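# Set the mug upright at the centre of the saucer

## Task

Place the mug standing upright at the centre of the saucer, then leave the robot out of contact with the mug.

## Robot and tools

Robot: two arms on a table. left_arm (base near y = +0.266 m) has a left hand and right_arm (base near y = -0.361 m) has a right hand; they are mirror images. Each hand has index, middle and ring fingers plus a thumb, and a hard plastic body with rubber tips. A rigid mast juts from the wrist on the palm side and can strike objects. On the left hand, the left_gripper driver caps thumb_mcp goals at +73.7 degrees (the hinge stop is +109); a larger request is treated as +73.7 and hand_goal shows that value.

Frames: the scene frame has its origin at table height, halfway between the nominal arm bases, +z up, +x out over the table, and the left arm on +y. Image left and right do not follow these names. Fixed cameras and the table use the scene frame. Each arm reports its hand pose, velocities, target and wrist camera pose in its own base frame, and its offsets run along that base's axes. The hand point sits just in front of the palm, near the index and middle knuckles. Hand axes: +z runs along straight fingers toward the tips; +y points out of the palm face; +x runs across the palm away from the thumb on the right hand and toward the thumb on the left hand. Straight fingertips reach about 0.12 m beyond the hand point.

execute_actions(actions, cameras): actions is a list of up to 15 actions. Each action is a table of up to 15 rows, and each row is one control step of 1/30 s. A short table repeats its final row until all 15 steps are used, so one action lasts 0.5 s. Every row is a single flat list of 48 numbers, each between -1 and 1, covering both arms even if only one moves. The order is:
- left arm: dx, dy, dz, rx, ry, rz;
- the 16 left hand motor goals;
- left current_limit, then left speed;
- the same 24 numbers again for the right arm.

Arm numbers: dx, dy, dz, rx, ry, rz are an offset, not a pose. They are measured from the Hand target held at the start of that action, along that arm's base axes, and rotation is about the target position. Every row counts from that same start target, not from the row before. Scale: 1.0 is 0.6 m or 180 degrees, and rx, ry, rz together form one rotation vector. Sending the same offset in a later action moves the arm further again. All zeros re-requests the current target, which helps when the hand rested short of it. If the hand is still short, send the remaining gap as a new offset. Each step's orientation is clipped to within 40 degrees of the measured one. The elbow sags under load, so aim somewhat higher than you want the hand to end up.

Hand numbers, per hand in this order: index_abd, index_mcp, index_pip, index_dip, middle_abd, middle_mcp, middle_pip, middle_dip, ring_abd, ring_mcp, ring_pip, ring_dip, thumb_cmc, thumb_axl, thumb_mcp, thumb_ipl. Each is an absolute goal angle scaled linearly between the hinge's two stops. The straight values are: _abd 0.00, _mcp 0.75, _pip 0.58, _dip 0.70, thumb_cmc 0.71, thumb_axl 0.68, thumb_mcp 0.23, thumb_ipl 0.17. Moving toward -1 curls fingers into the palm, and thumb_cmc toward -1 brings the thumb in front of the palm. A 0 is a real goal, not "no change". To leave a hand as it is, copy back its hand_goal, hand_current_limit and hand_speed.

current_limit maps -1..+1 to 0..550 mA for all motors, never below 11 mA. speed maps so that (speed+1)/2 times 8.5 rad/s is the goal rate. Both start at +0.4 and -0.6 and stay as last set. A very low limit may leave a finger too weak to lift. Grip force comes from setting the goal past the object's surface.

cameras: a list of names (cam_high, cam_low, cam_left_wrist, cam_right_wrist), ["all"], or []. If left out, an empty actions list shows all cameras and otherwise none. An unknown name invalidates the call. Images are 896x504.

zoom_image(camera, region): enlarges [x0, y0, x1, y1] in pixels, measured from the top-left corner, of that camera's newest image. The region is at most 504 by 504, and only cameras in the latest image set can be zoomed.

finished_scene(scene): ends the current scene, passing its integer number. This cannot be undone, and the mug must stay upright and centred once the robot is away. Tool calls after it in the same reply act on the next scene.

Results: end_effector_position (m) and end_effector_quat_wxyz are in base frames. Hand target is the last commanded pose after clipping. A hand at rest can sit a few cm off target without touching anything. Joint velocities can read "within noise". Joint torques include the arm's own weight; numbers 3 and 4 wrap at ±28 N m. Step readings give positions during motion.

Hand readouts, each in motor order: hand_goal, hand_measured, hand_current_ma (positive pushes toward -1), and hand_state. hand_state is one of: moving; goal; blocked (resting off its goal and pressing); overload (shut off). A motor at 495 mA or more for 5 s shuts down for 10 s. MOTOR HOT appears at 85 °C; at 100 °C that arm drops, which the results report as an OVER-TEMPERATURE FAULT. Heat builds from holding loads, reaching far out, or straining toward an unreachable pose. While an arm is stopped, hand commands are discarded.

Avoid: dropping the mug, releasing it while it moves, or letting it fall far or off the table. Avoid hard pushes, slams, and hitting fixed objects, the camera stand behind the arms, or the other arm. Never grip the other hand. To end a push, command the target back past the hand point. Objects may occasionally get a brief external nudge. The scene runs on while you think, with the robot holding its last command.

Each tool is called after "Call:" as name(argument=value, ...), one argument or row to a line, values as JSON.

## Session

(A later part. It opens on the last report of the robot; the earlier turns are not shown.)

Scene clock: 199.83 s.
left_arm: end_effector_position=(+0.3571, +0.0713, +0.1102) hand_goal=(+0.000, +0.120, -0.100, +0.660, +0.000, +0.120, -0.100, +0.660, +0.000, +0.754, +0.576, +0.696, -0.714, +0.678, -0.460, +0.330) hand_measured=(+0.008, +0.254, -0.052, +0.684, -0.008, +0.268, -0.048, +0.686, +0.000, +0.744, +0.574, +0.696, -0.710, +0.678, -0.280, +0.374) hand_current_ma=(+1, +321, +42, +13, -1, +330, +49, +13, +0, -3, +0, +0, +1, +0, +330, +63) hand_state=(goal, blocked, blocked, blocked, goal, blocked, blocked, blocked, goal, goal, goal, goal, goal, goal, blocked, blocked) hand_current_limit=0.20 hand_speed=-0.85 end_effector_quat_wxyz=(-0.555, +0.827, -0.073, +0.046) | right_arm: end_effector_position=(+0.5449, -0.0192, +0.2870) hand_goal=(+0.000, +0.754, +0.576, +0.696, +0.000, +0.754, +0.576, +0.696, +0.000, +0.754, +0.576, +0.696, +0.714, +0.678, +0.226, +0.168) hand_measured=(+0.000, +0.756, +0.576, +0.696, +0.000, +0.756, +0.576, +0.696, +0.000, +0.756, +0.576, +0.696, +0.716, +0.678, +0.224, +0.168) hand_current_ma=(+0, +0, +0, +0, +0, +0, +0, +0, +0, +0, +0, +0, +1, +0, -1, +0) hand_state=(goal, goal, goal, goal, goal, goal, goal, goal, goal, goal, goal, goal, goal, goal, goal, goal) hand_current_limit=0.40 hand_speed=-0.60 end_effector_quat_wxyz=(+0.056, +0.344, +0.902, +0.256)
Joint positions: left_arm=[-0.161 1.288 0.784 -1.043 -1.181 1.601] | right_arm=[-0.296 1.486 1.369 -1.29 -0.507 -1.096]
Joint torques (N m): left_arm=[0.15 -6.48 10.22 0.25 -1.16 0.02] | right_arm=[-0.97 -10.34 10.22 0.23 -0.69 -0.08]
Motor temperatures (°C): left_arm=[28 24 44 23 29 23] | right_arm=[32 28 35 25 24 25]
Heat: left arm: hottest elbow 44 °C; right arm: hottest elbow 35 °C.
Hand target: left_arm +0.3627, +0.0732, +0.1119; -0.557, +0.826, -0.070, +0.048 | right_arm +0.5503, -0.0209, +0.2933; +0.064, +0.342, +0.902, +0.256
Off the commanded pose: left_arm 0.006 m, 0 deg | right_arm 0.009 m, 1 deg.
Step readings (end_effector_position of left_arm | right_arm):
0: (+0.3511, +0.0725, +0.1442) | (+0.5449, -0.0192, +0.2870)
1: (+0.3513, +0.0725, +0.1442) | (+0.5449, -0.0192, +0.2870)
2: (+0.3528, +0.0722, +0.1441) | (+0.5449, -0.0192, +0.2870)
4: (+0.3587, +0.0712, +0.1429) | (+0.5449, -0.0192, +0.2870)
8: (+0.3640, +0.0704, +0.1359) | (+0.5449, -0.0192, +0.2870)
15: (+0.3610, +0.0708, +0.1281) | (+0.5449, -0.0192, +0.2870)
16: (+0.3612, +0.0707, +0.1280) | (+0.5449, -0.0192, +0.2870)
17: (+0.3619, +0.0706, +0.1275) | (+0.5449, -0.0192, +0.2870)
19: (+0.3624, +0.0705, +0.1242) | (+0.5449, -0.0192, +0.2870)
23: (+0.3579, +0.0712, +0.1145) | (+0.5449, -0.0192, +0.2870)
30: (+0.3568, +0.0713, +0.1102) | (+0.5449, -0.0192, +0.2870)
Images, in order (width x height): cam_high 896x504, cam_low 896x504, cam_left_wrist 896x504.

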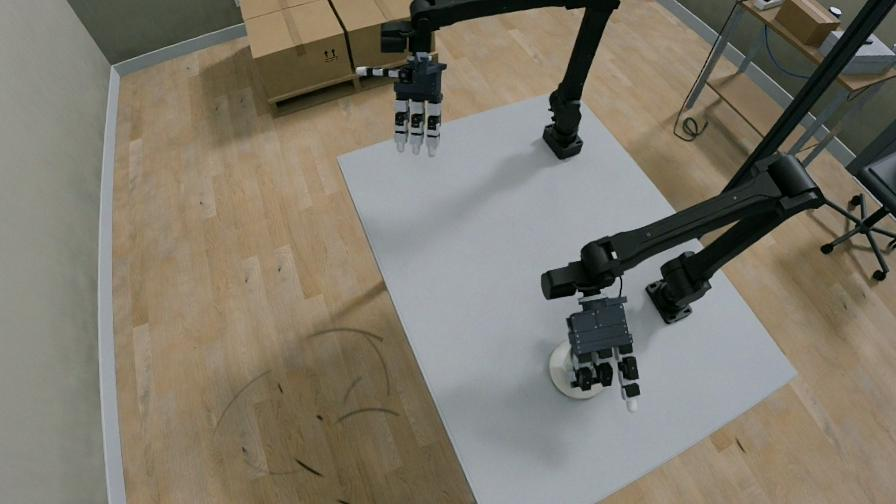

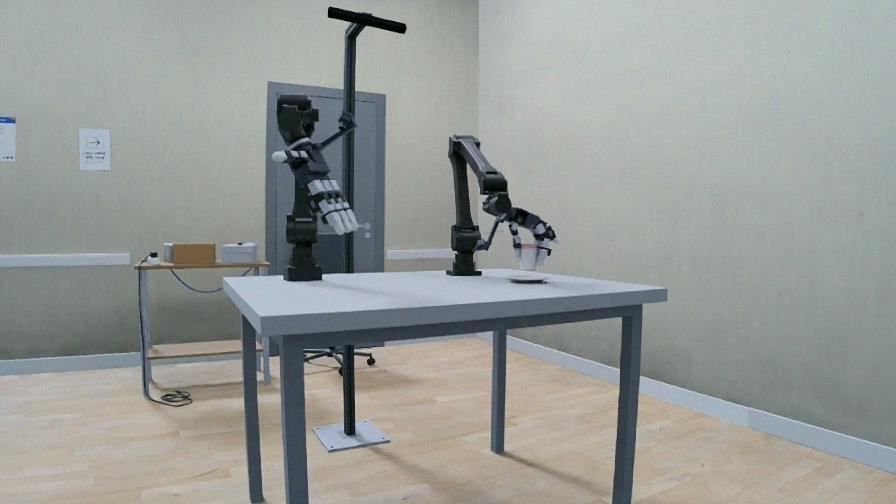

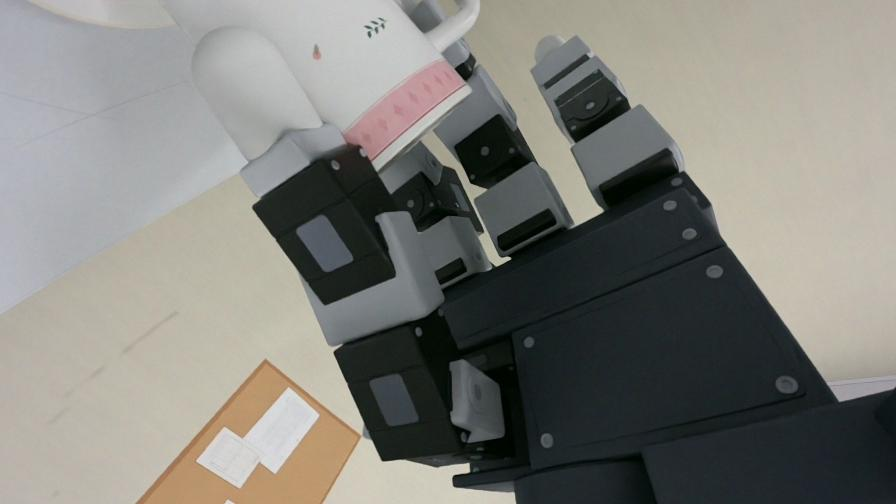

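Call:
execute_actions(
  actions=[
    [[-0.02,0.013,-0.03,0,0,0,0,0.12,-0.1,0.66,0,0.12,-0.1,0.66,0,0.754,0.576,0.696,-0.714,0.678,-0.46,0.33,0.2,-0.85,0,0,0,0,0,0,0,0.754,0.576,0.696,0,0.754,0.576,0.696,0,0.754,0.576,0.696,0.714,0.678,0.226,0.168,0.4,-0.6]],
  ],
  cameras=["cam_low","cam_high"],
)

Call:
zoom_image(
  camera="cam_low",
  region=[500, 220, 560, 290],
)

Call:
zoom_image(
  camera="cam_high",
  region=[545, 335, 600, 400],
)

Scene clock: 217.50 s.
left_arm: end_effector_position=(+0.3451, +0.0766, +0.0875) hand_goal=(+0.000, +0.120, -0.100, +0.660, +0.000, +0.120, -0.100, +0.660, +0.000, +0.754, +0.576, +0.696, -0.714, +0.678, -0.460, +0.330) hand_measured=(+0.008, +0.254, -0.052, +0.684, -0.008, +0.268, -0.048, +0.686, +0.000, +0.744, +0.574, +0.696, -0.710, +0.678, -0.280, +0.374) hand_current_ma=(+1, +321, +42, +13, -1, +330, +49, +13, +0, -3, +0, +0, +1, +0, +330, +63) hand_state=(goal, blocked, blocked, blocked, goal, blocked, blocked, blocked, goal, goal, goal, goal, goal, goal, blocked, blocked) hand_current_limit=0.20 hand_speed=-0.85 end_effector_quat_wxyz=(-0.556, +0.826, -0.080, +0.042) | right_arm: end_effector_position=(+0.5449, -0.0192, +0.2870) hand_goal=(+0.000, +0.754, +0.576, +0.696, +0.000, +0.754, +0.576, +0.696, +0.000, +0.754, +0.576, +0.696, +0.714, +0.678, +0.226, +0.168) hand_measured=(+0.000, +0.756, +0.576, +0.696, +0.000, +0.756, +0.576, +0.696, +0.000, +0.756, +0.576, +0.696, +0.716, +0.678, +0.224, +0.168) hand_current_ma=(+0, +0, +0, +0, +0, +0, +0, +0, +0, +0, +0, +0, +1, +0, -1, +0) hand_state=(goal, goal, goal, goal, goal, goal, goal, goal, goal, goal, goal, goal, goal, goal, goal, goal) hand_current_limit=0.40 hand_speed=-0.60 end_effector_quat_wxyz=(+0.056, +0.344, +0.902, +0.256)
Joint positions: left_arm=[-0.15 1.288 0.715 -0.945 -1.182 1.65] | right_arm=[-0.296 1.486 1.369 -1.29 -0.507 -1.096]
Joint torques (N m): left_arm=[0.56 -7.59 9.88 0.31 -1.12 0.01] | right_arm=[-0.79 -10.46 10.18 0.21 -0.69 -0.1]
Heat: left arm: hottest elbow 42 °C; right arm: hottest elbow 35 °C.
Hand target: left_arm +0.3506, +0.0811, +0.0940; -0.557, +0.826, -0.070, +0.048 | right_arm +0.5503, -0.0209, +0.2933; +0.064, +0.342, +0.902, +0.256
Off the commanded pose: left_arm 0.010 m, 1 deg | right_arm 0.009 m, 1 deg.
Step readings (end_effector_position of left_arm | right_arm):
0: (+0.3570, +0.0713, +0.1102) | (+0.5449, -0.0192, +0.2870)
1: (+0.3569, +0.0713, +0.1099) | (+0.5449, -0.0192, +0.2870)
2: (+0.3573, +0.0713, +0.1089) | (+0.5449, -0.0192, +0.2870)
4: (+0.3567, +0.0714, +0.1044) | (+0.5449, -0.0192, +0.2870)
8: (+0.3470, +0.0743, +0.0916) | (+0.5449, -0.0192, +0.2870)
15: (+0.3447, +0.0767, +0.0875) | (+0.5449, -0.0192, +0.2870)
Images, in order (width x height): cam_high 896x504, cam_low 896x504.

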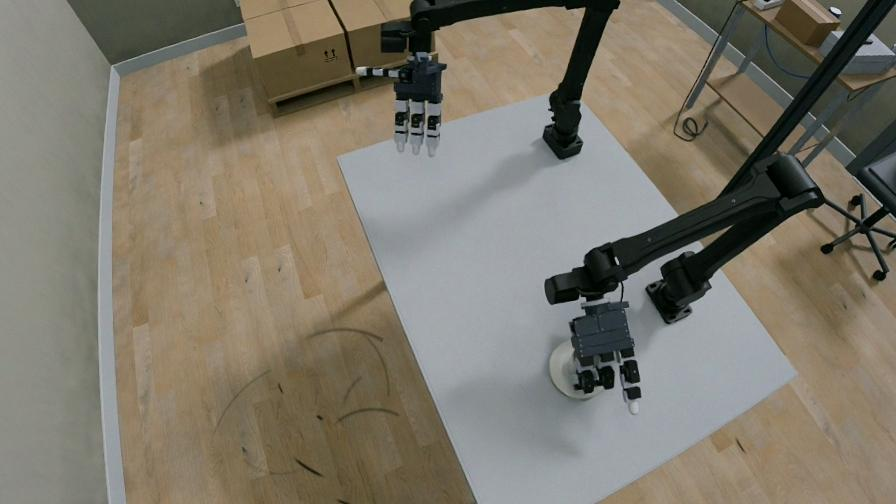

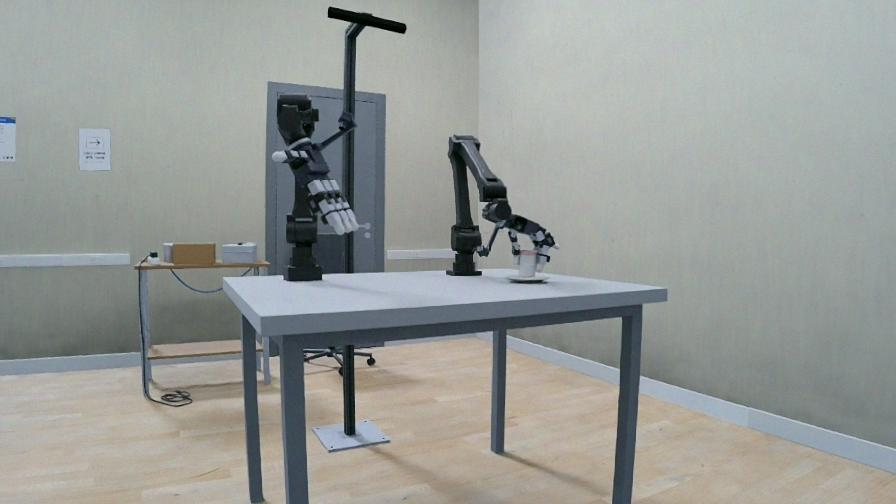

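Scaled by 7.200 from the camera's 896x504 image, which has a finer 1280x720 frame.

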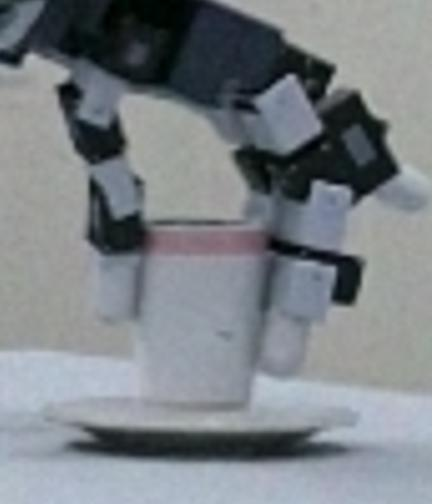

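Scaled by 7.754 from the camera's 896x504 image, which has a finer 1280x720 frame.

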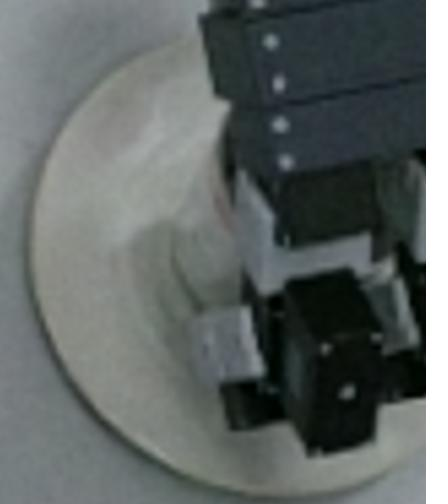

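Call:
execute_actions(
  actions=[
    [[0.002,0.004,-0.02,0,0,0,0,0.12,-0.1,0.66,0,0.12,-0.1,0.66,0,0.754,0.576,0.696,-0.714,0.678,-0.46,0.33,0.2,-0.85,0,0,0,0,0,0,0,0.754,0.576,0.696,0,0.754,0.576,0.696,0,0.754,0.576,0.696,0.714,0.678,0.226,0.168,0.4,-0.6]],
  ],
  cameras=["cam_low","cam_high"],
)

Call:
zoom_image(
  camera="cam_low",
  region=[500, 220, 560, 290],
)

Call:
zoom_image(
  camera="cam_high",
  region=[545, 335, 600, 400],
)

Scene clock: 222.80 s.
left_arm: end_effector_position=(+0.3482, +0.0784, +0.0824) hand_goal=(+0.000, +0.120, -0.100, +0.660, +0.000, +0.120, -0.100, +0.660, +0.000, +0.754, +0.576, +0.696, -0.714, +0.678, -0.460, +0.330) hand_measured=(+0.008, +0.254, -0.052, +0.684, -0.008, +0.268, -0.048, +0.686, +0.000, +0.744, +0.574, +0.696, -0.710, +0.678, -0.280, +0.374) hand_current_ma=(+1, +321, +42, +13, -1, +330, +49, +13, +0, -3, +0, +0, +1, +0, +330, +63) hand_state=(goal, blocked, blocked, blocked, goal, blocked, blocked, blocked, goal, goal, goal, goal, goal, goal, blocked, blocked) hand_current_limit=0.20 hand_speed=-0.85 end_effector_quat_wxyz=(-0.556, +0.826, -0.075, +0.051) | right_arm: end_effector_position=(+0.5449, -0.0192, +0.2870) hand_goal=(+0.000, +0.754, +0.576, +0.696, +0.000, +0.754, +0.576, +0.696, +0.000, +0.754, +0.576, +0.696, +0.714, +0.678, +0.226, +0.168) hand_measured=(+0.000, +0.756, +0.576, +0.696, +0.000, +0.756, +0.576, +0.696, +0.000, +0.756, +0.576, +0.696, +0.716, +0.678, +0.224, +0.168) hand_current_ma=(+0, +0, +0, +0, +0, +0, +0, +0, +0, +0, +0, +0, +1, +0, -1, +0) hand_state=(goal, goal, goal, goal, goal, goal, goal, goal, goal, goal, goal, goal, goal, goal, goal, goal) hand_current_limit=0.40 hand_speed=-0.60 end_effector_quat_wxyz=(+0.056, +0.344, +0.902, +0.256)
Joint positions: left_arm=[-0.143 1.289 0.697 -0.884 -1.182 1.673] | right_arm=[-0.296 1.486 1.369 -1.29 -0.507 -1.096]
Joint torques (N m): left_arm=[0.67 -6.01 9.59 0.44 -1.06 0.01] | right_arm=[-1.03 -10.46 10.22 0.17 -0.68 -0.09]
Heat: left arm: hottest elbow 41 °C; right arm: hottest elbow 35 °C.
Hand target: left_arm +0.3518, +0.0834, +0.0819; -0.557, +0.826, -0.070, +0.048 | right_arm +0.5503, -0.0209, +0.2933; +0.064, +0.342, +0.902, +0.256
Off the commanded pose: left_arm 0.006 m, 1 deg | right_arm 0.009 m, 1 deg.
Step readings (end_effector_position of left_arm | right_arm):
0: (+0.3451, +0.0766, +0.0875) | (+0.5449, -0.0192, +0.2870)
1: (+0.3452, +0.0766, +0.0875) | (+0.5449, -0.0192, +0.2870)
2: (+0.3457, +0.0766, +0.0872) | (+0.5449, -0.0192, +0.2870)
4: (+0.3475, +0.0768, +0.0862) | (+0.5449, -0.0192, +0.2870)
8: (+0.3481, +0.0780, +0.0839) | (+0.5449, -0.0192, +0.2870)
15: (+0.3480, +0.0785, +0.0824) | (+0.5449, -0.0192, +0.2870)
Images, in order (width x height): cam_high 896x504, cam_low 896x504.

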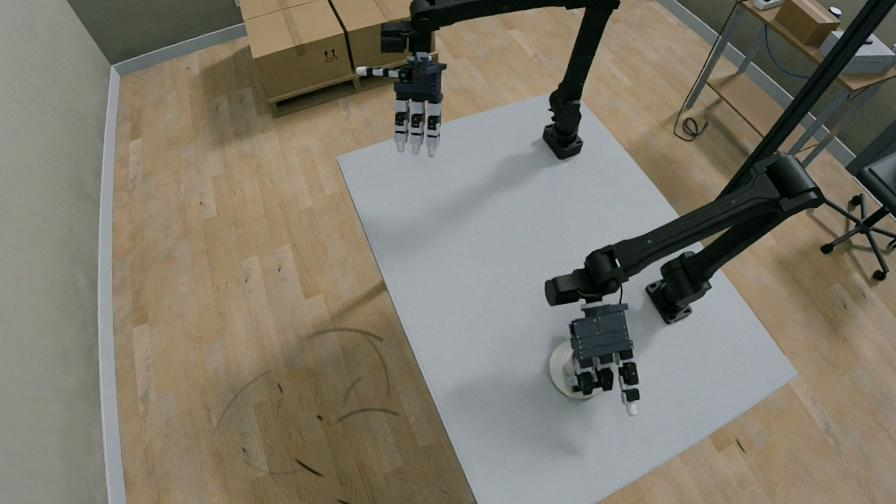

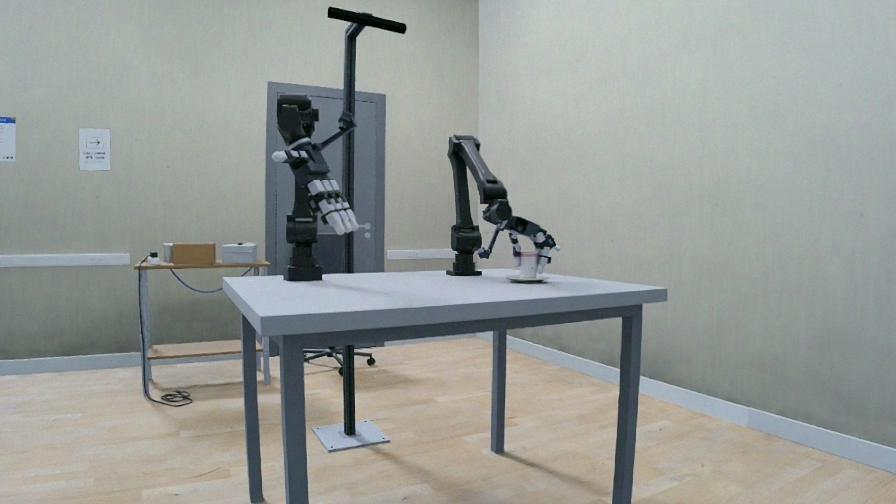

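Scaled by 7.200 from the camera's 896x504 image, which has a finer 1280x720 frame.

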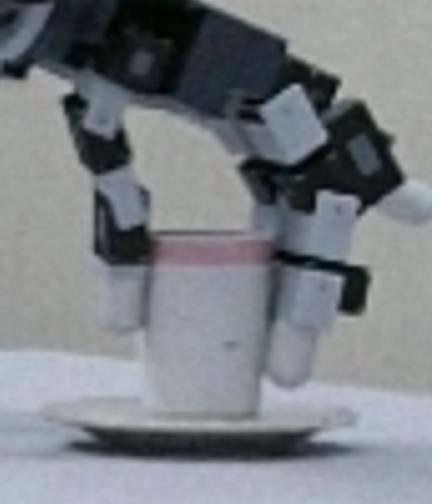

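Scaled by 7.754 from the camera's 896x504 image, which has a finer 1280x720 frame.

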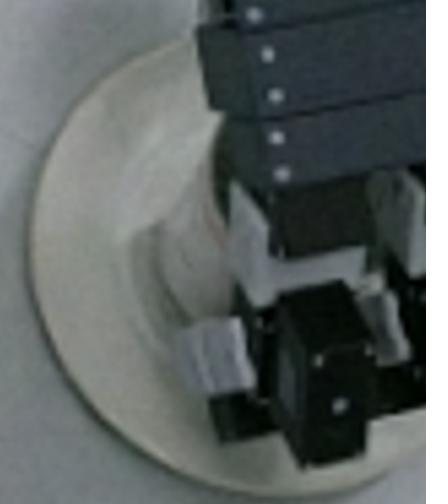

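Call:
execute_actions(
  actions=[
    [[-0.003,0.001,-0.013,0,0,0,0,0.12,-0.1,0.66,0,0.12,-0.1,0.66,0,0.754,0.576,0.696,-0.714,0.678,-0.46,0.33,0.2,-0.85,0,0,0,0,0,0,0,0.754,0.576,0.696,0,0.754,0.576,0.696,0,0.754,0.576,0.696,0.714,0.678,0.226,0.168,0.4,-0.6]],
  ],
  cameras=["cam_low","cam_high"],
)

Call:
zoom_image(
  camera="cam_low",
  region=[500, 220, 560, 290],
)

Call:
zoom_image(
  camera="cam_high",
  region=[545, 335, 600, 400],
)

Scene clock: 228.70 s.
left_arm: end_effector_position=(+0.3460, +0.0791, +0.0742) hand_goal=(+0.000, +0.120, -0.100, +0.660, +0.000, +0.120, -0.100, +0.660, +0.000, +0.754, +0.576, +0.696, -0.714, +0.678, -0.460, +0.330) hand_measured=(+0.008, +0.254, -0.052, +0.684, -0.008, +0.268, -0.048, +0.686, +0.000, +0.744, +0.574, +0.696, -0.712, +0.678, -0.280, +0.374) hand_current_ma=(+1, +321, +42, +13, -1, +330, +50, +13, +0, -3, +0, +0, +0, +0, +330, +63) hand_state=(goal, blocked, blocked, blocked, goal, blocked, blocked, blocked, goal, goal, goal, goal, goal, goal, blocked, blocked) hand_current_limit=0.20 hand_speed=-0.85 end_effector_quat_wxyz=(-0.556, +0.826, -0.076, +0.050) | right_arm: end_effector_position=(+0.5449, -0.0192, +0.2870) hand_goal=(+0.000, +0.754, +0.576, +0.696, +0.000, +0.754, +0.576, +0.696, +0.000, +0.754, +0.576, +0.696, +0.714, +0.678, +0.226, +0.168) hand_measured=(+0.000, +0.756, +0.576, +0.696, +0.000, +0.756, +0.576, +0.696, +0.000, +0.756, +0.576, +0.696, +0.716, +0.678, +0.224, +0.168) hand_current_ma=(+0, +0, +0, +0, +0, +0, +0, +0, +0, +0, +0, +0, +1, +0, -1, +0) hand_state=(goal, goal, goal, goal, goal, goal, goal, goal, goal, goal, goal, goal, goal, goal, goal, goal) hand_current_limit=0.40 hand_speed=-0.60 end_effector_quat_wxyz=(+0.056, +0.344, +0.902, +0.256)
Joint positions: left_arm=[-0.142 1.299 0.68 -0.856 -1.182 1.678] | right_arm=[-0.296 1.486 1.369 -1.29 -0.507 -1.096]
Joint torques (N m): left_arm=[0.67 -6.07 9.46 0.42 -1.06 0.02] | right_arm=[-0.67 -10.58 10.22 0.23 -0.7 -0.07]
Heat: left arm: hottest elbow 40 °C; right arm: hottest elbow 35 °C.
Hand target: left_arm +0.3500, +0.0840, +0.0741; -0.557, +0.826, -0.070, +0.048 | right_arm +0.5503, -0.0209, +0.2933; +0.064, +0.342, +0.902, +0.256
Off the commanded pose: left_arm 0.006 m, 1 deg | right_arm 0.009 m, 1 deg.
Step readings (end_effector_position of left_arm | right_arm):
0: (+0.3482, +0.0784, +0.0824) | (+0.5449, -0.0192, +0.2870)
1: (+0.3482, +0.0784, +0.0824) | (+0.5449, -0.0192, +0.2870)
2: (+0.3483, +0.0785, +0.0820) | (+0.5449, -0.0192, +0.2870)
4: (+0.3485, +0.0785, +0.0806) | (+0.5449, -0.0192, +0.2870)
8: (+0.3464, +0.0788, +0.0757) | (+0.5449, -0.0192, +0.2870)
15: (+0.3459, +0.0791, +0.0742) | (+0.5449, -0.0192, +0.2870)
Images, in order (width x height): cam_high 896x504, cam_low 896x504.

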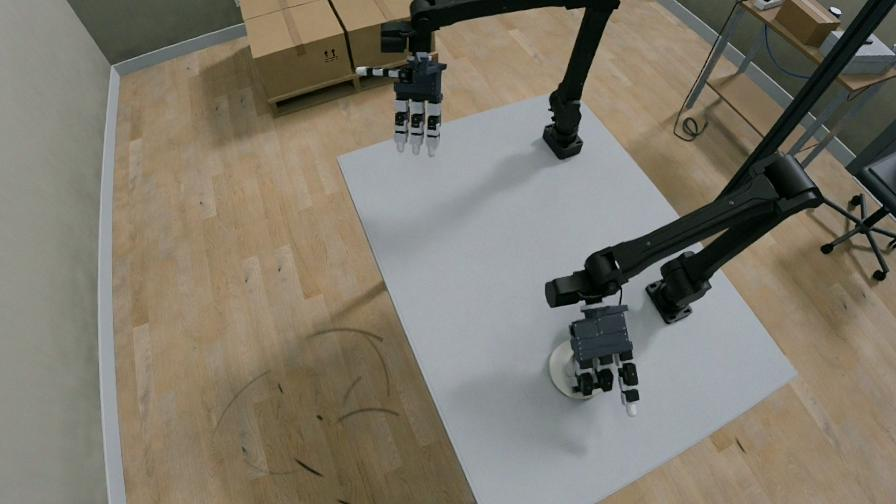

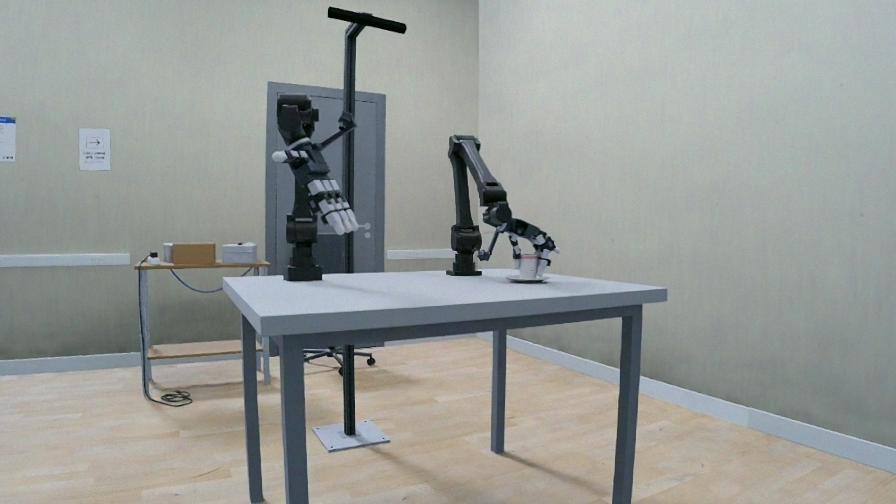

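Scaled by 7.200 from the camera's 896x504 image, which has a finer 1280x720 frame.

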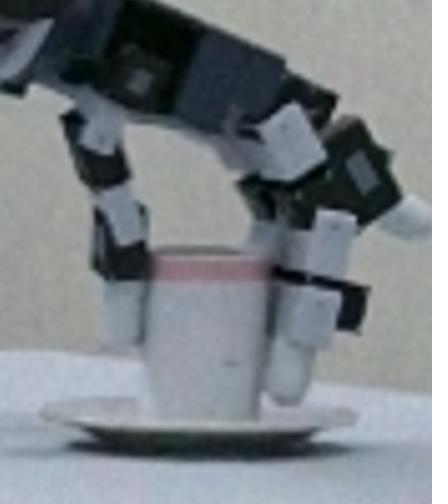

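Scaled by 7.754 from the camera's 896x504 image, which has a finer 1280x720 frame.

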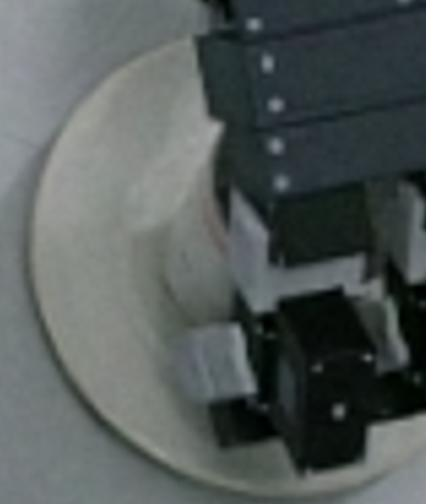

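Call:
execute_actions(
  actions=[
    [[0,0,-0.01,0,0,0,0,0.12,-0.1,0.66,0,0.12,-0.1,0.66,0,0.754,0.576,0.696,-0.714,0.678,-0.46,0.33,0.2,-0.85,0,0,0,0,0,0,0,0.754,0.576,0.696,0,0.754,0.576,0.696,0,0.754,0.576,0.696,0.714,0.678,0.226,0.168,0.4,-0.6]],
  ],
  cameras=["cam_low","cam_high"],
)

Call:
zoom_image(
  camera="cam_low",
  region=[500, 220, 560, 290],
)

Call:
zoom_image(
  camera="cam_high",
  region=[545, 335, 600, 400],
)

Scene clock: 232.93 s.
left_arm: end_effector_position=(+0.3489, +0.0791, +0.0740) hand_goal=(+0.000, +0.120, -0.100, +0.660, +0.000, +0.120, -0.100, +0.660, +0.000, +0.754, +0.576, +0.696, -0.714, +0.678, -0.460, +0.330) hand_measured=(+0.012, +0.248, -0.052, +0.684, -0.014, +0.268, -0.048, +0.686, +0.000, +0.744, +0.574, +0.696, -0.722, +0.672, -0.280, +0.374) hand_current_ma=(+2, +302, +42, +13, -3, +330, +50, +13, +0, -3, +0, +0, -1, -1, +330, +63) hand_state=(goal, blocked, blocked, blocked, goal, blocked, blocked, blocked, goal, goal, goal, goal, goal, goal, blocked, blocked) hand_current_limit=0.20 hand_speed=-0.85 end_effector_quat_wxyz=(-0.556, +0.826, -0.074, +0.054) | right_arm: end_effector_position=(+0.5449, -0.0192, +0.2870) hand_goal=(+0.000, +0.754, +0.576, +0.696, +0.000, +0.754, +0.576, +0.696, +0.000, +0.754, +0.576, +0.696, +0.714, +0.678, +0.226, +0.168) hand_measured=(+0.000, +0.756, +0.576, +0.696, +0.000, +0.756, +0.576, +0.696, +0.000, +0.756, +0.576, +0.696, +0.716, +0.678, +0.224, +0.168) hand_current_ma=(+0, +0, +0, +0, +0, +0, +0, +0, +0, +0, +0, +0, +1, +0, -1, +0) hand_state=(goal, goal, goal, goal, goal, goal, goal, goal, goal, goal, goal, goal, goal, goal, goal, goal) hand_current_limit=0.40 hand_speed=-0.60 end_effector_quat_wxyz=(+0.056, +0.344, +0.902, +0.256)
Joint positions: left_arm=[-0.142 1.301 0.68 -0.839 -1.184 1.682] | right_arm=[-0.296 1.486 1.369 -1.29 -0.507 -1.096]
Joint torques (N m): left_arm=[0.62 -5.3 8.69 0.58 -0.98 -0.04] | right_arm=[-0.73 -10.7 10.18 0.27 -0.69 -0.1]
Heat: left arm: hottest elbow 40 °C; right arm: hottest elbow 35 °C.
Hand target: left_arm +0.3501, +0.0840, +0.0680; -0.557, +0.826, -0.070, +0.048 | right_arm +0.5503, -0.0209, +0.2933; +0.064, +0.342, +0.902, +0.256
Off the commanded pose: left_arm 0.008 m, 1 deg | right_arm 0.009 m, 1 deg.
Step readings (end_effector_position of left_arm | right_arm):
0: (+0.3459, +0.0791, +0.0742) | (+0.5449, -0.0192, +0.2870)
1: (+0.3459, +0.0791, +0.0742) | (+0.5449, -0.0192, +0.2870)
2: (+0.3463, +0.0792, +0.0742) | (+0.5449, -0.0192, +0.2870)
4: (+0.3472, +0.0791, +0.0741) | (+0.5449, -0.0192, +0.2870)
8: (+0.3485, +0.0790, +0.0741) | (+0.5449, -0.0192, +0.2870)
15: (+0.3489, +0.0791, +0.0740) | (+0.5449, -0.0192, +0.2870)
Images, in order (width x height): cam_high 896x504, cam_low 896x504.

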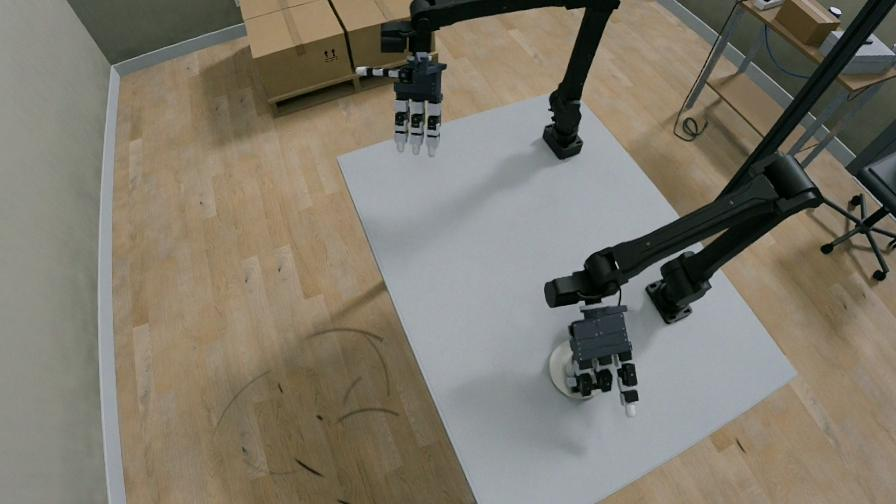

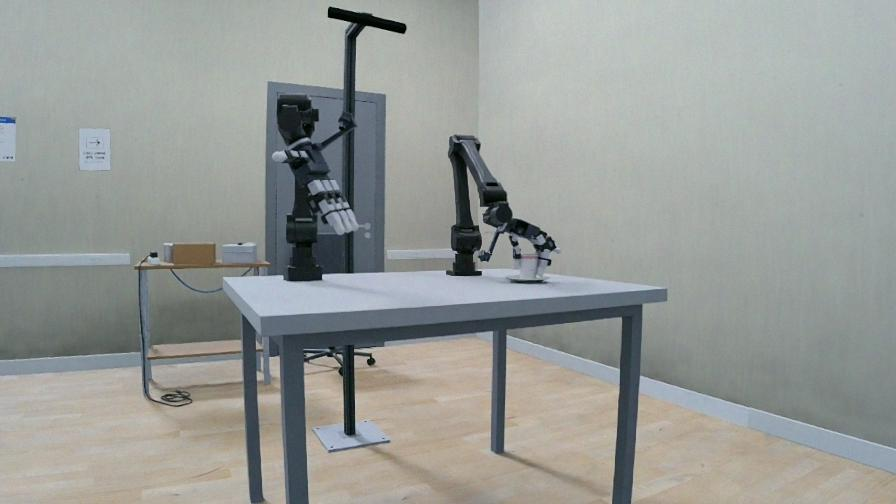

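Scaled by 7.200 from the camera's 896x504 image, which has a finer 1280x720 frame.

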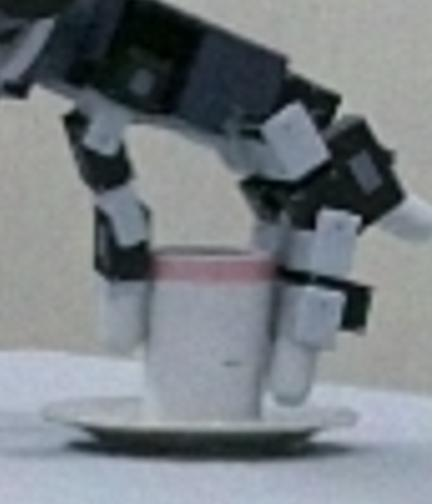

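Scaled by 7.754 from the camera's 896x504 image, which has a finer 1280x720 frame.

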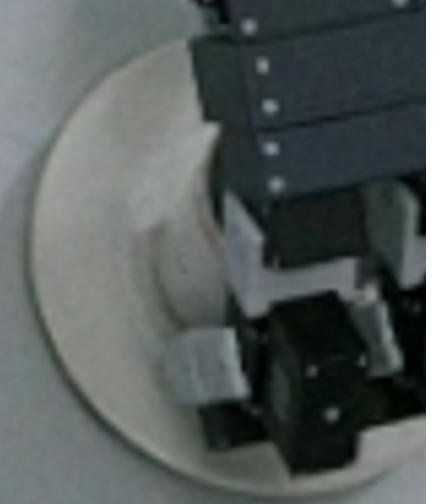

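Call:
execute_actions(
  actions=[
    [[-0.007,0,0.01,0,0,0,0,0.12,-0.1,0.66,0,0.12,-0.1,0.66,0,0.754,0.576,0.696,-0.714,0.678,-0.46,0.33,0.2,-0.85,0,0,0,0,0,0,0,0.754,0.576,0.696,0,0.754,0.576,0.696,0,0.754,0.576,0.696,0.714,0.678,0.226,0.168,0.4,-0.6]],
    [[0,0,0,0,0,0,0,0.24,-0.06,0.68,0,0.26,-0.05,0.685,0,0.754,0.576,0.696,-0.714,0.678,-0.29,0.37,0.2,-0.9,0,0,0,0,0,0,0,0.754,0.576,0.696,0,0.754,0.576,0.696,0,0.754,0.576,0.696,0.714,0.678,0.226,0.168,0.4,-0.6]],
  ],
  cameras=["cam_low","cam_high"],
)

Call:
zoom_image(
  camera="cam_low",
  region=[500, 220, 560, 290],
)

Call:
zoom_image(
  camera="cam_high",
  region=[545, 335, 600, 400],
)

Scene clock: 237.40 s.
left_arm: end_effector_position=(+0.3488, +0.0794, +0.0742) hand_goal=(+0.000, +0.240, -0.060, +0.680, +0.000, +0.260, -0.050, +0.686, +0.000, +0.754, +0.576, +0.696, -0.714, +0.678, -0.290, +0.370) hand_measured=(+0.012, +0.248, -0.038, +0.688, -0.014, +0.266, -0.030, +0.692, +0.000, +0.744, +0.574, +0.696, -0.722, +0.672, -0.270, +0.386) hand_current_ma=(+2, +2, +9, +1, -3, +1, +8, +1, +0, -3, +0, +0, -1, -1, +14, +9) hand_state=(goal, goal, blocked, goal, goal, goal, blocked, goal, goal, goal, goal, goal, goal, goal, blocked, goal) hand_current_limit=0.20 hand_speed=-0.90 end_effector_quat_wxyz=(-0.557, +0.825, -0.074, +0.054) | right_arm: end_effector_position=(+0.5449, -0.0192, +0.2870) hand_goal=(+0.000, +0.754, +0.576, +0.696, +0.000, +0.754, +0.576, +0.696, +0.000, +0.754, +0.576, +0.696, +0.714, +0.678, +0.226, +0.168) hand_measured=(+0.000, +0.756, +0.576, +0.696, +0.000, +0.756, +0.576, +0.696, +0.000, +0.756, +0.576, +0.696, +0.716, +0.678, +0.224, +0.168) hand_current_ma=(+0, +0, +0, +0, +0, +0, +0, +0, +0, +0, +0, +0, +1, +0, -1, +0) hand_state=(goal, goal, goal, goal, goal, goal, goal, goal, goal, goal, goal, goal, goal, goal, goal, goal) hand_current_limit=0.40 hand_speed=-0.60 end_effector_quat_wxyz=(+0.056, +0.344, +0.902, +0.256)
Joint positions: left_arm=[-0.142 1.301 0.68 -0.84 -1.186 1.682] | right_arm=[-0.296 1.486 1.369 -1.29 -0.507 -1.096]
Joint torques (N m): left_arm=[0.62 -7.06 8.65 -0.28 -0.91 -0.07] | right_arm=[-0.73 -10.34 10.24 0.2 -0.69 -0.08]
Heat: left arm: hottest elbow 40 °C; right arm: hottest elbow 35 °C.
Hand target: left_arm +0.3458, +0.0840, +0.0740; -0.557, +0.826, -0.070, +0.048 | right_arm +0.5503, -0.0209, +0.2933; +0.064, +0.342, +0.902, +0.256
Off the commanded pose: left_arm 0.005 m, 1 deg | right_arm 0.009 m, 1 deg.
Step readings (end_effector_position of left_arm | right_arm):
0: (+0.3489, +0.0791, +0.0740) | (+0.5449, -0.0192, +0.2870)
1: (+0.3489, +0.0791, +0.0740) | (+0.5449, -0.0192, +0.2870)
2: (+0.3489, +0.0791, +0.0740) | (+0.5449, -0.0192, +0.2870)
4: (+0.3489, +0.0791, +0.0740) | (+0.5449, -0.0192, +0.2870)
8: (+0.3489, +0.0791, +0.0740) | (+0.5449, -0.0192, +0.2870)
15: (+0.3489, +0.0791, +0.0740) | (+0.5449, -0.0192, +0.2870)
16: (+0.3489, +0.0791, +0.0740) | (+0.5449, -0.0192, +0.2870)
17: (+0.3489, +0.0791, +0.0740) | (+0.5449, -0.0192, +0.2870)
19: (+0.3489, +0.0793, +0.0741) | (+0.5449, -0.0192, +0.2870)
23: (+0.3488, +0.0794, +0.0742) | (+0.5449, -0.0192, +0.2870)
30: (+0.3488, +0.0794, +0.0742) | (+0.5449, -0.0192, +0.2870)
Images, in order (width x height): cam_high 896x504, cam_low 896x504.

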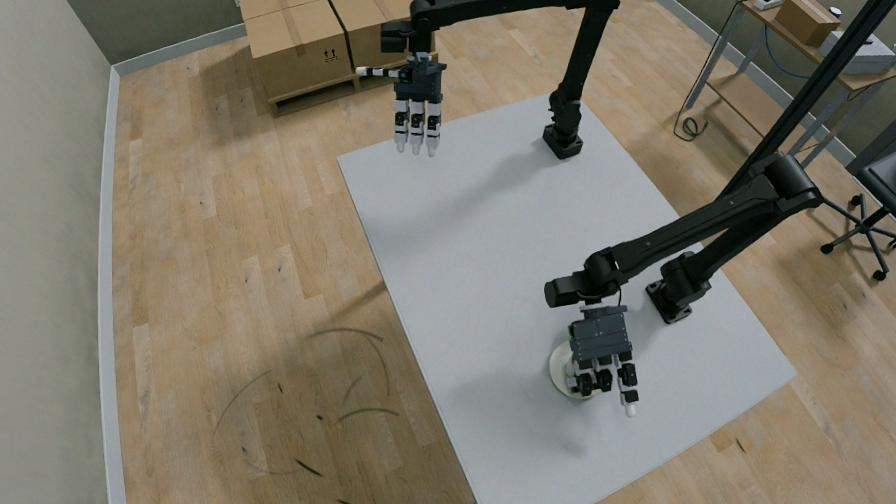

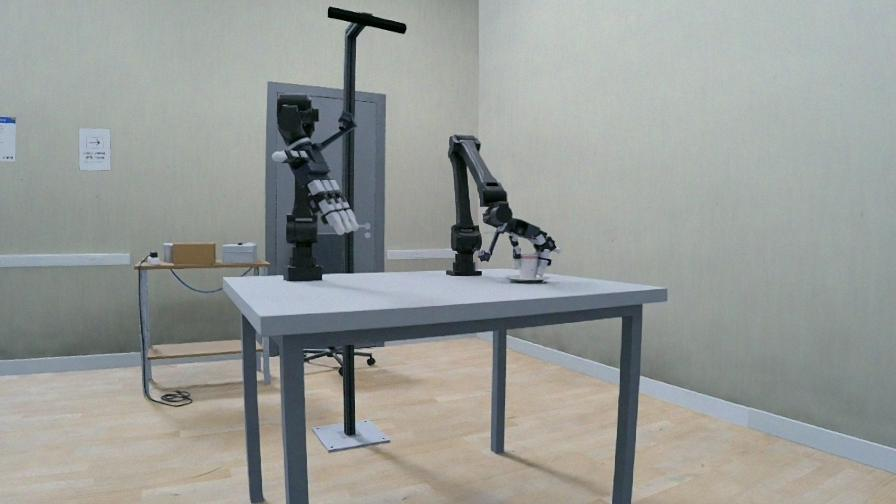

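Scaled by 7.200 from the camera's 896x504 image, which has a finer 1280x720 frame.

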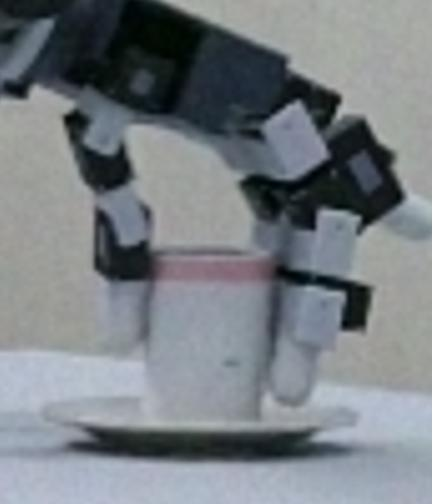

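Scaled by 7.754 from the camera's 896x504 image, which has a finer 1280x720 frame.

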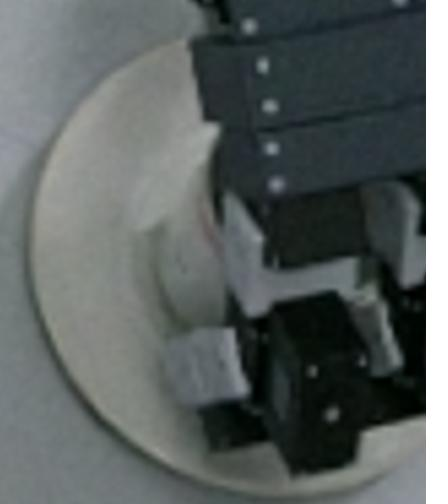

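Grip loosened; open gently.

Call:
execute_actions(
  actions=[
    [[0,0,0,0,0,0,0,0.33,-0.07,0.69,0,0.34,-0.07,0.69,0,0.754,0.576,0.696,-0.714,0.678,-0.2,0.34,0.2,-0.9,0,0,0,0,0,0,0,0.754,0.576,0.696,0,0.754,0.576,0.696,0,0.754,0.576,0.696,0.714,0.678,0.226,0.168,0.4,-0.6]],
    [[0,0,0,0,0,0,0,0.5,-0.08,0.69,0,0.5,-0.08,0.69,0,0.754,0.576,0.696,-0.714,0.678,-0.08,0.28,0.2,-0.88,0,0,0,0,0,0,0,0.754,0.576,0.696,0,0.754,0.576,0.696,0,0.754,0.576,0.696,0.714,0.678,0.226,0.168,0.4,-0.6]],
    [[0,0,0,0,0,0,0,0.68,-0.1,0.69,0,0.68,-0.1,0.69,0,0.754,0.576,0.696,-0.714,0.678,0.1,0.2,0.2,-0.8,0,0,0,0,0,0,0,0.754,0.576,0.696,0,0.754,0.576,0.696,0,0.754,0.576,0.696,0.714,0.678,0.226,0.168,0.4,-0.6]],
    [[0,0,0.02,0,0,0,0,0.68,-0.1,0.69,0,0.68,-0.1,0.69,0,0.754,0.576,0.696,-0.714,0.678,0.1,0.2,0.2,-0.8,0,0,0,0,0,0,0,0.754,0.576,0.696,0,0.754,0.576,0.696,0,0.754,0.576,0.696,0.714,0.678,0.226,0.168,0.4,-0.6]],
  ],
  cameras=["cam_low","cam_high","cam_left_wrist"],
)

Call:
zoom_image(
  camera="cam_low",
  region=[500, 220, 560, 290],
)

Call:
zoom_image(
  camera="cam_high",
  region=[545, 310, 645, 410],
)

Scene clock: 244.90 s.
left_arm: end_effector_position=(+0.3404, +0.0806, +0.0752) hand_goal=(+0.000, +0.680, -0.100, +0.690, +0.000, +0.680, -0.100, +0.690, +0.000, +0.754, +0.576, +0.696, -0.714, +0.678, +0.100, +0.200) hand_measured=(+0.004, +0.660, -0.098, +0.690, -0.002, +0.664, -0.098, +0.692, +0.000, +0.744, +0.574, +0.696, -0.716, +0.676, +0.096, +0.202) hand_current_ma=(+0, -9, +0, +0, +0, -7, +0, +0, +0, -3, +0, +0, +0, +0, -1, +0) hand_state=(goal, goal, goal, goal, goal, goal, goal, goal, goal, goal, goal, goal, goal, goal, goal, goal) hand_current_limit=0.20 hand_speed=-0.80 end_effector_quat_wxyz=(-0.558, +0.825, -0.082, +0.042) | right_arm: end_effector_position=(+0.5449, -0.0192, +0.2870) hand_goal=(+0.000, +0.754, +0.576, +0.696, +0.000, +0.754, +0.576, +0.696, +0.000, +0.754, +0.576, +0.696, +0.714, +0.678, +0.226, +0.168) hand_measured=(+0.000, +0.756, +0.576, +0.696, +0.000, +0.756, +0.576, +0.696, +0.000, +0.756, +0.576, +0.696, +0.716, +0.678, +0.224, +0.168) hand_current_ma=(+0, +0, +0, +0, +0, +0, +0, +0, +0, +0, +0, +0, +1, +0, -1, +0) hand_state=(goal, goal, goal, goal, goal, goal, goal, goal, goal, goal, goal, goal, goal, goal, goal, goal) hand_current_limit=0.40 hand_speed=-0.60 end_effector_quat_wxyz=(+0.056, +0.344, +0.902, +0.256)
Joint positions: left_arm=[-0.142 1.291 0.677 -0.876 -1.186 1.682] | right_arm=[-0.296 1.486 1.369 -1.29 -0.507 -1.096]
Joint torques (N m): left_arm=[0.67 -8.18 10.43 -0.46 -0.95 -0.06] | right_arm=[-0.79 -10.4 10.21 0.18 -0.69 -0.09]
Heat: left arm: hottest elbow 40 °C; right arm: hottest elbow 35 °C.
Hand target: left_arm +0.3458, +0.0840, +0.0861; -0.557, +0.826, -0.070, +0.048 | right_arm +0.5503, -0.0209, +0.2933; +0.064, +0.342, +0.902, +0.256
Off the commanded pose: left_arm 0.012 m, 1 deg | right_arm 0.009 m, 1 deg.
Step readings (end_effector_position of left_arm | right_arm):
0: (+0.3488, +0.0794, +0.0742) | (+0.5449, -0.0192, +0.2870)
1: (+0.3488, +0.0794, +0.0742) | (+0.5449, -0.0192, +0.2870)
2: (+0.3488, +0.0794, +0.0742) | (+0.5449, -0.0192, +0.2870)
4: (+0.3488, +0.0794, +0.0742) | (+0.5449, -0.0192, +0.2870)
8: (+0.3481, +0.0795, +0.0737) | (+0.5449, -0.0192, +0.2870)
15: (+0.3476, +0.0796, +0.0733) | (+0.5449, -0.0192, +0.2870)
16: (+0.3476, +0.0796, +0.0733) | (+0.5449, -0.0192, +0.2870)
17: (+0.3476, +0.0796, +0.0733) | (+0.5449, -0.0192, +0.2870)
19: (+0.3476, +0.0796, +0.0733) | (+0.5449, -0.0192, +0.2870)
23: (+0.3476, +0.0796, +0.0733) | (+0.5449, -0.0192, +0.2870)
30: (+0.3476, +0.0796, +0.0733) | (+0.5449, -0.0192, +0.2870)
31: (+0.3476, +0.0796, +0.0733) | (+0.5449, -0.0192, +0.2870)
32: (+0.3476, +0.0796, +0.0733) | (+0.5449, -0.0192, +0.2870)
34: (+0.3476, +0.0796, +0.0733) | (+0.5449, -0.0192, +0.2870)
38: (+0.3476, +0.0796, +0.0733) | (+0.5449, -0.0192, +0.2870)
45: (+0.3476, +0.0796, +0.0733) | (+0.5449, -0.0192, +0.2870)
46: (+0.3476, +0.0796, +0.0733) | (+0.5449, -0.0192, +0.2870)
47: (+0.3471, +0.0796, +0.0732) | (+0.5449, -0.0192, +0.2870)
49: (+0.3450, +0.0799, +0.0730) | (+0.5449, -0.0192, +0.2870)
53: (+0.3418, +0.0804, +0.0740) | (+0.5449, -0.0192, +0.2870)
60: (+0.3406, +0.0806, +0.0753) | (+0.5449, -0.0192, +0.2870)
Images, in order (width x height): cam_high 896x504, cam_low 896x504, cam_left_wrist 896x504.

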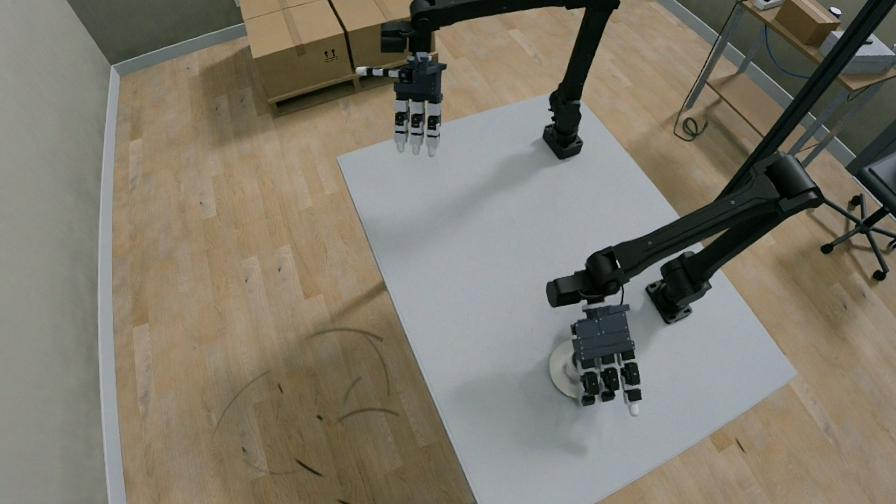

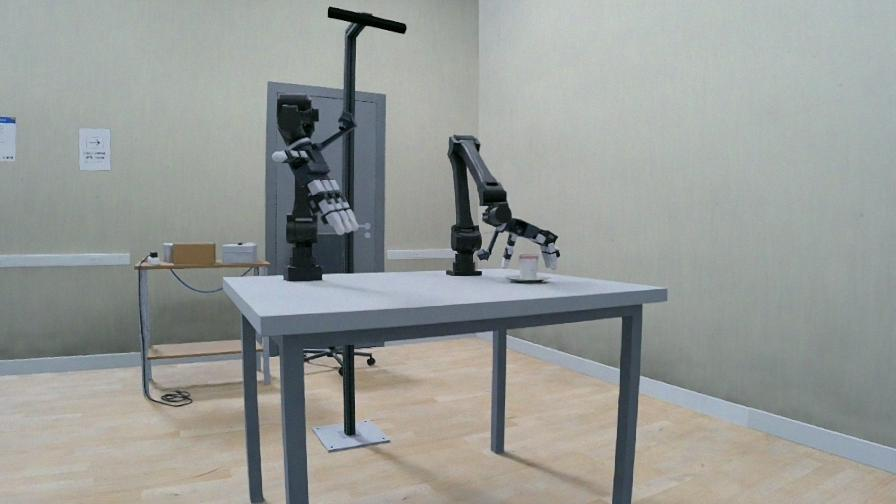

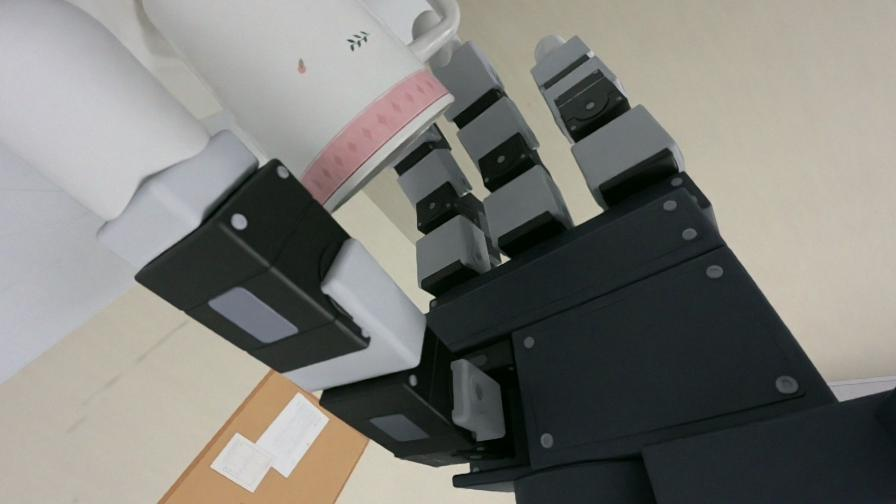

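Scaled by 7.200 from the camera's 896x504 image, which has a finer 1280x720 frame.

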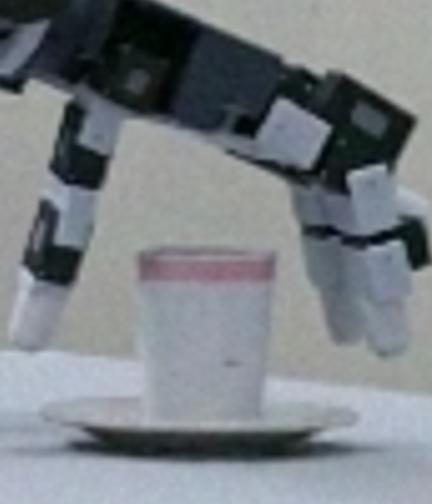

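Scaled by 5.040 from the camera's 896x504 image, which has a finer 1280x720 frame.

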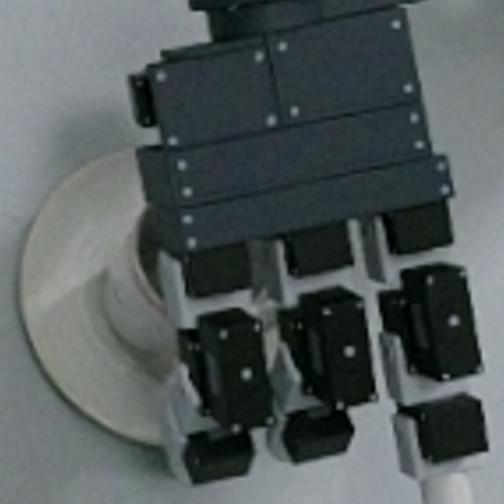

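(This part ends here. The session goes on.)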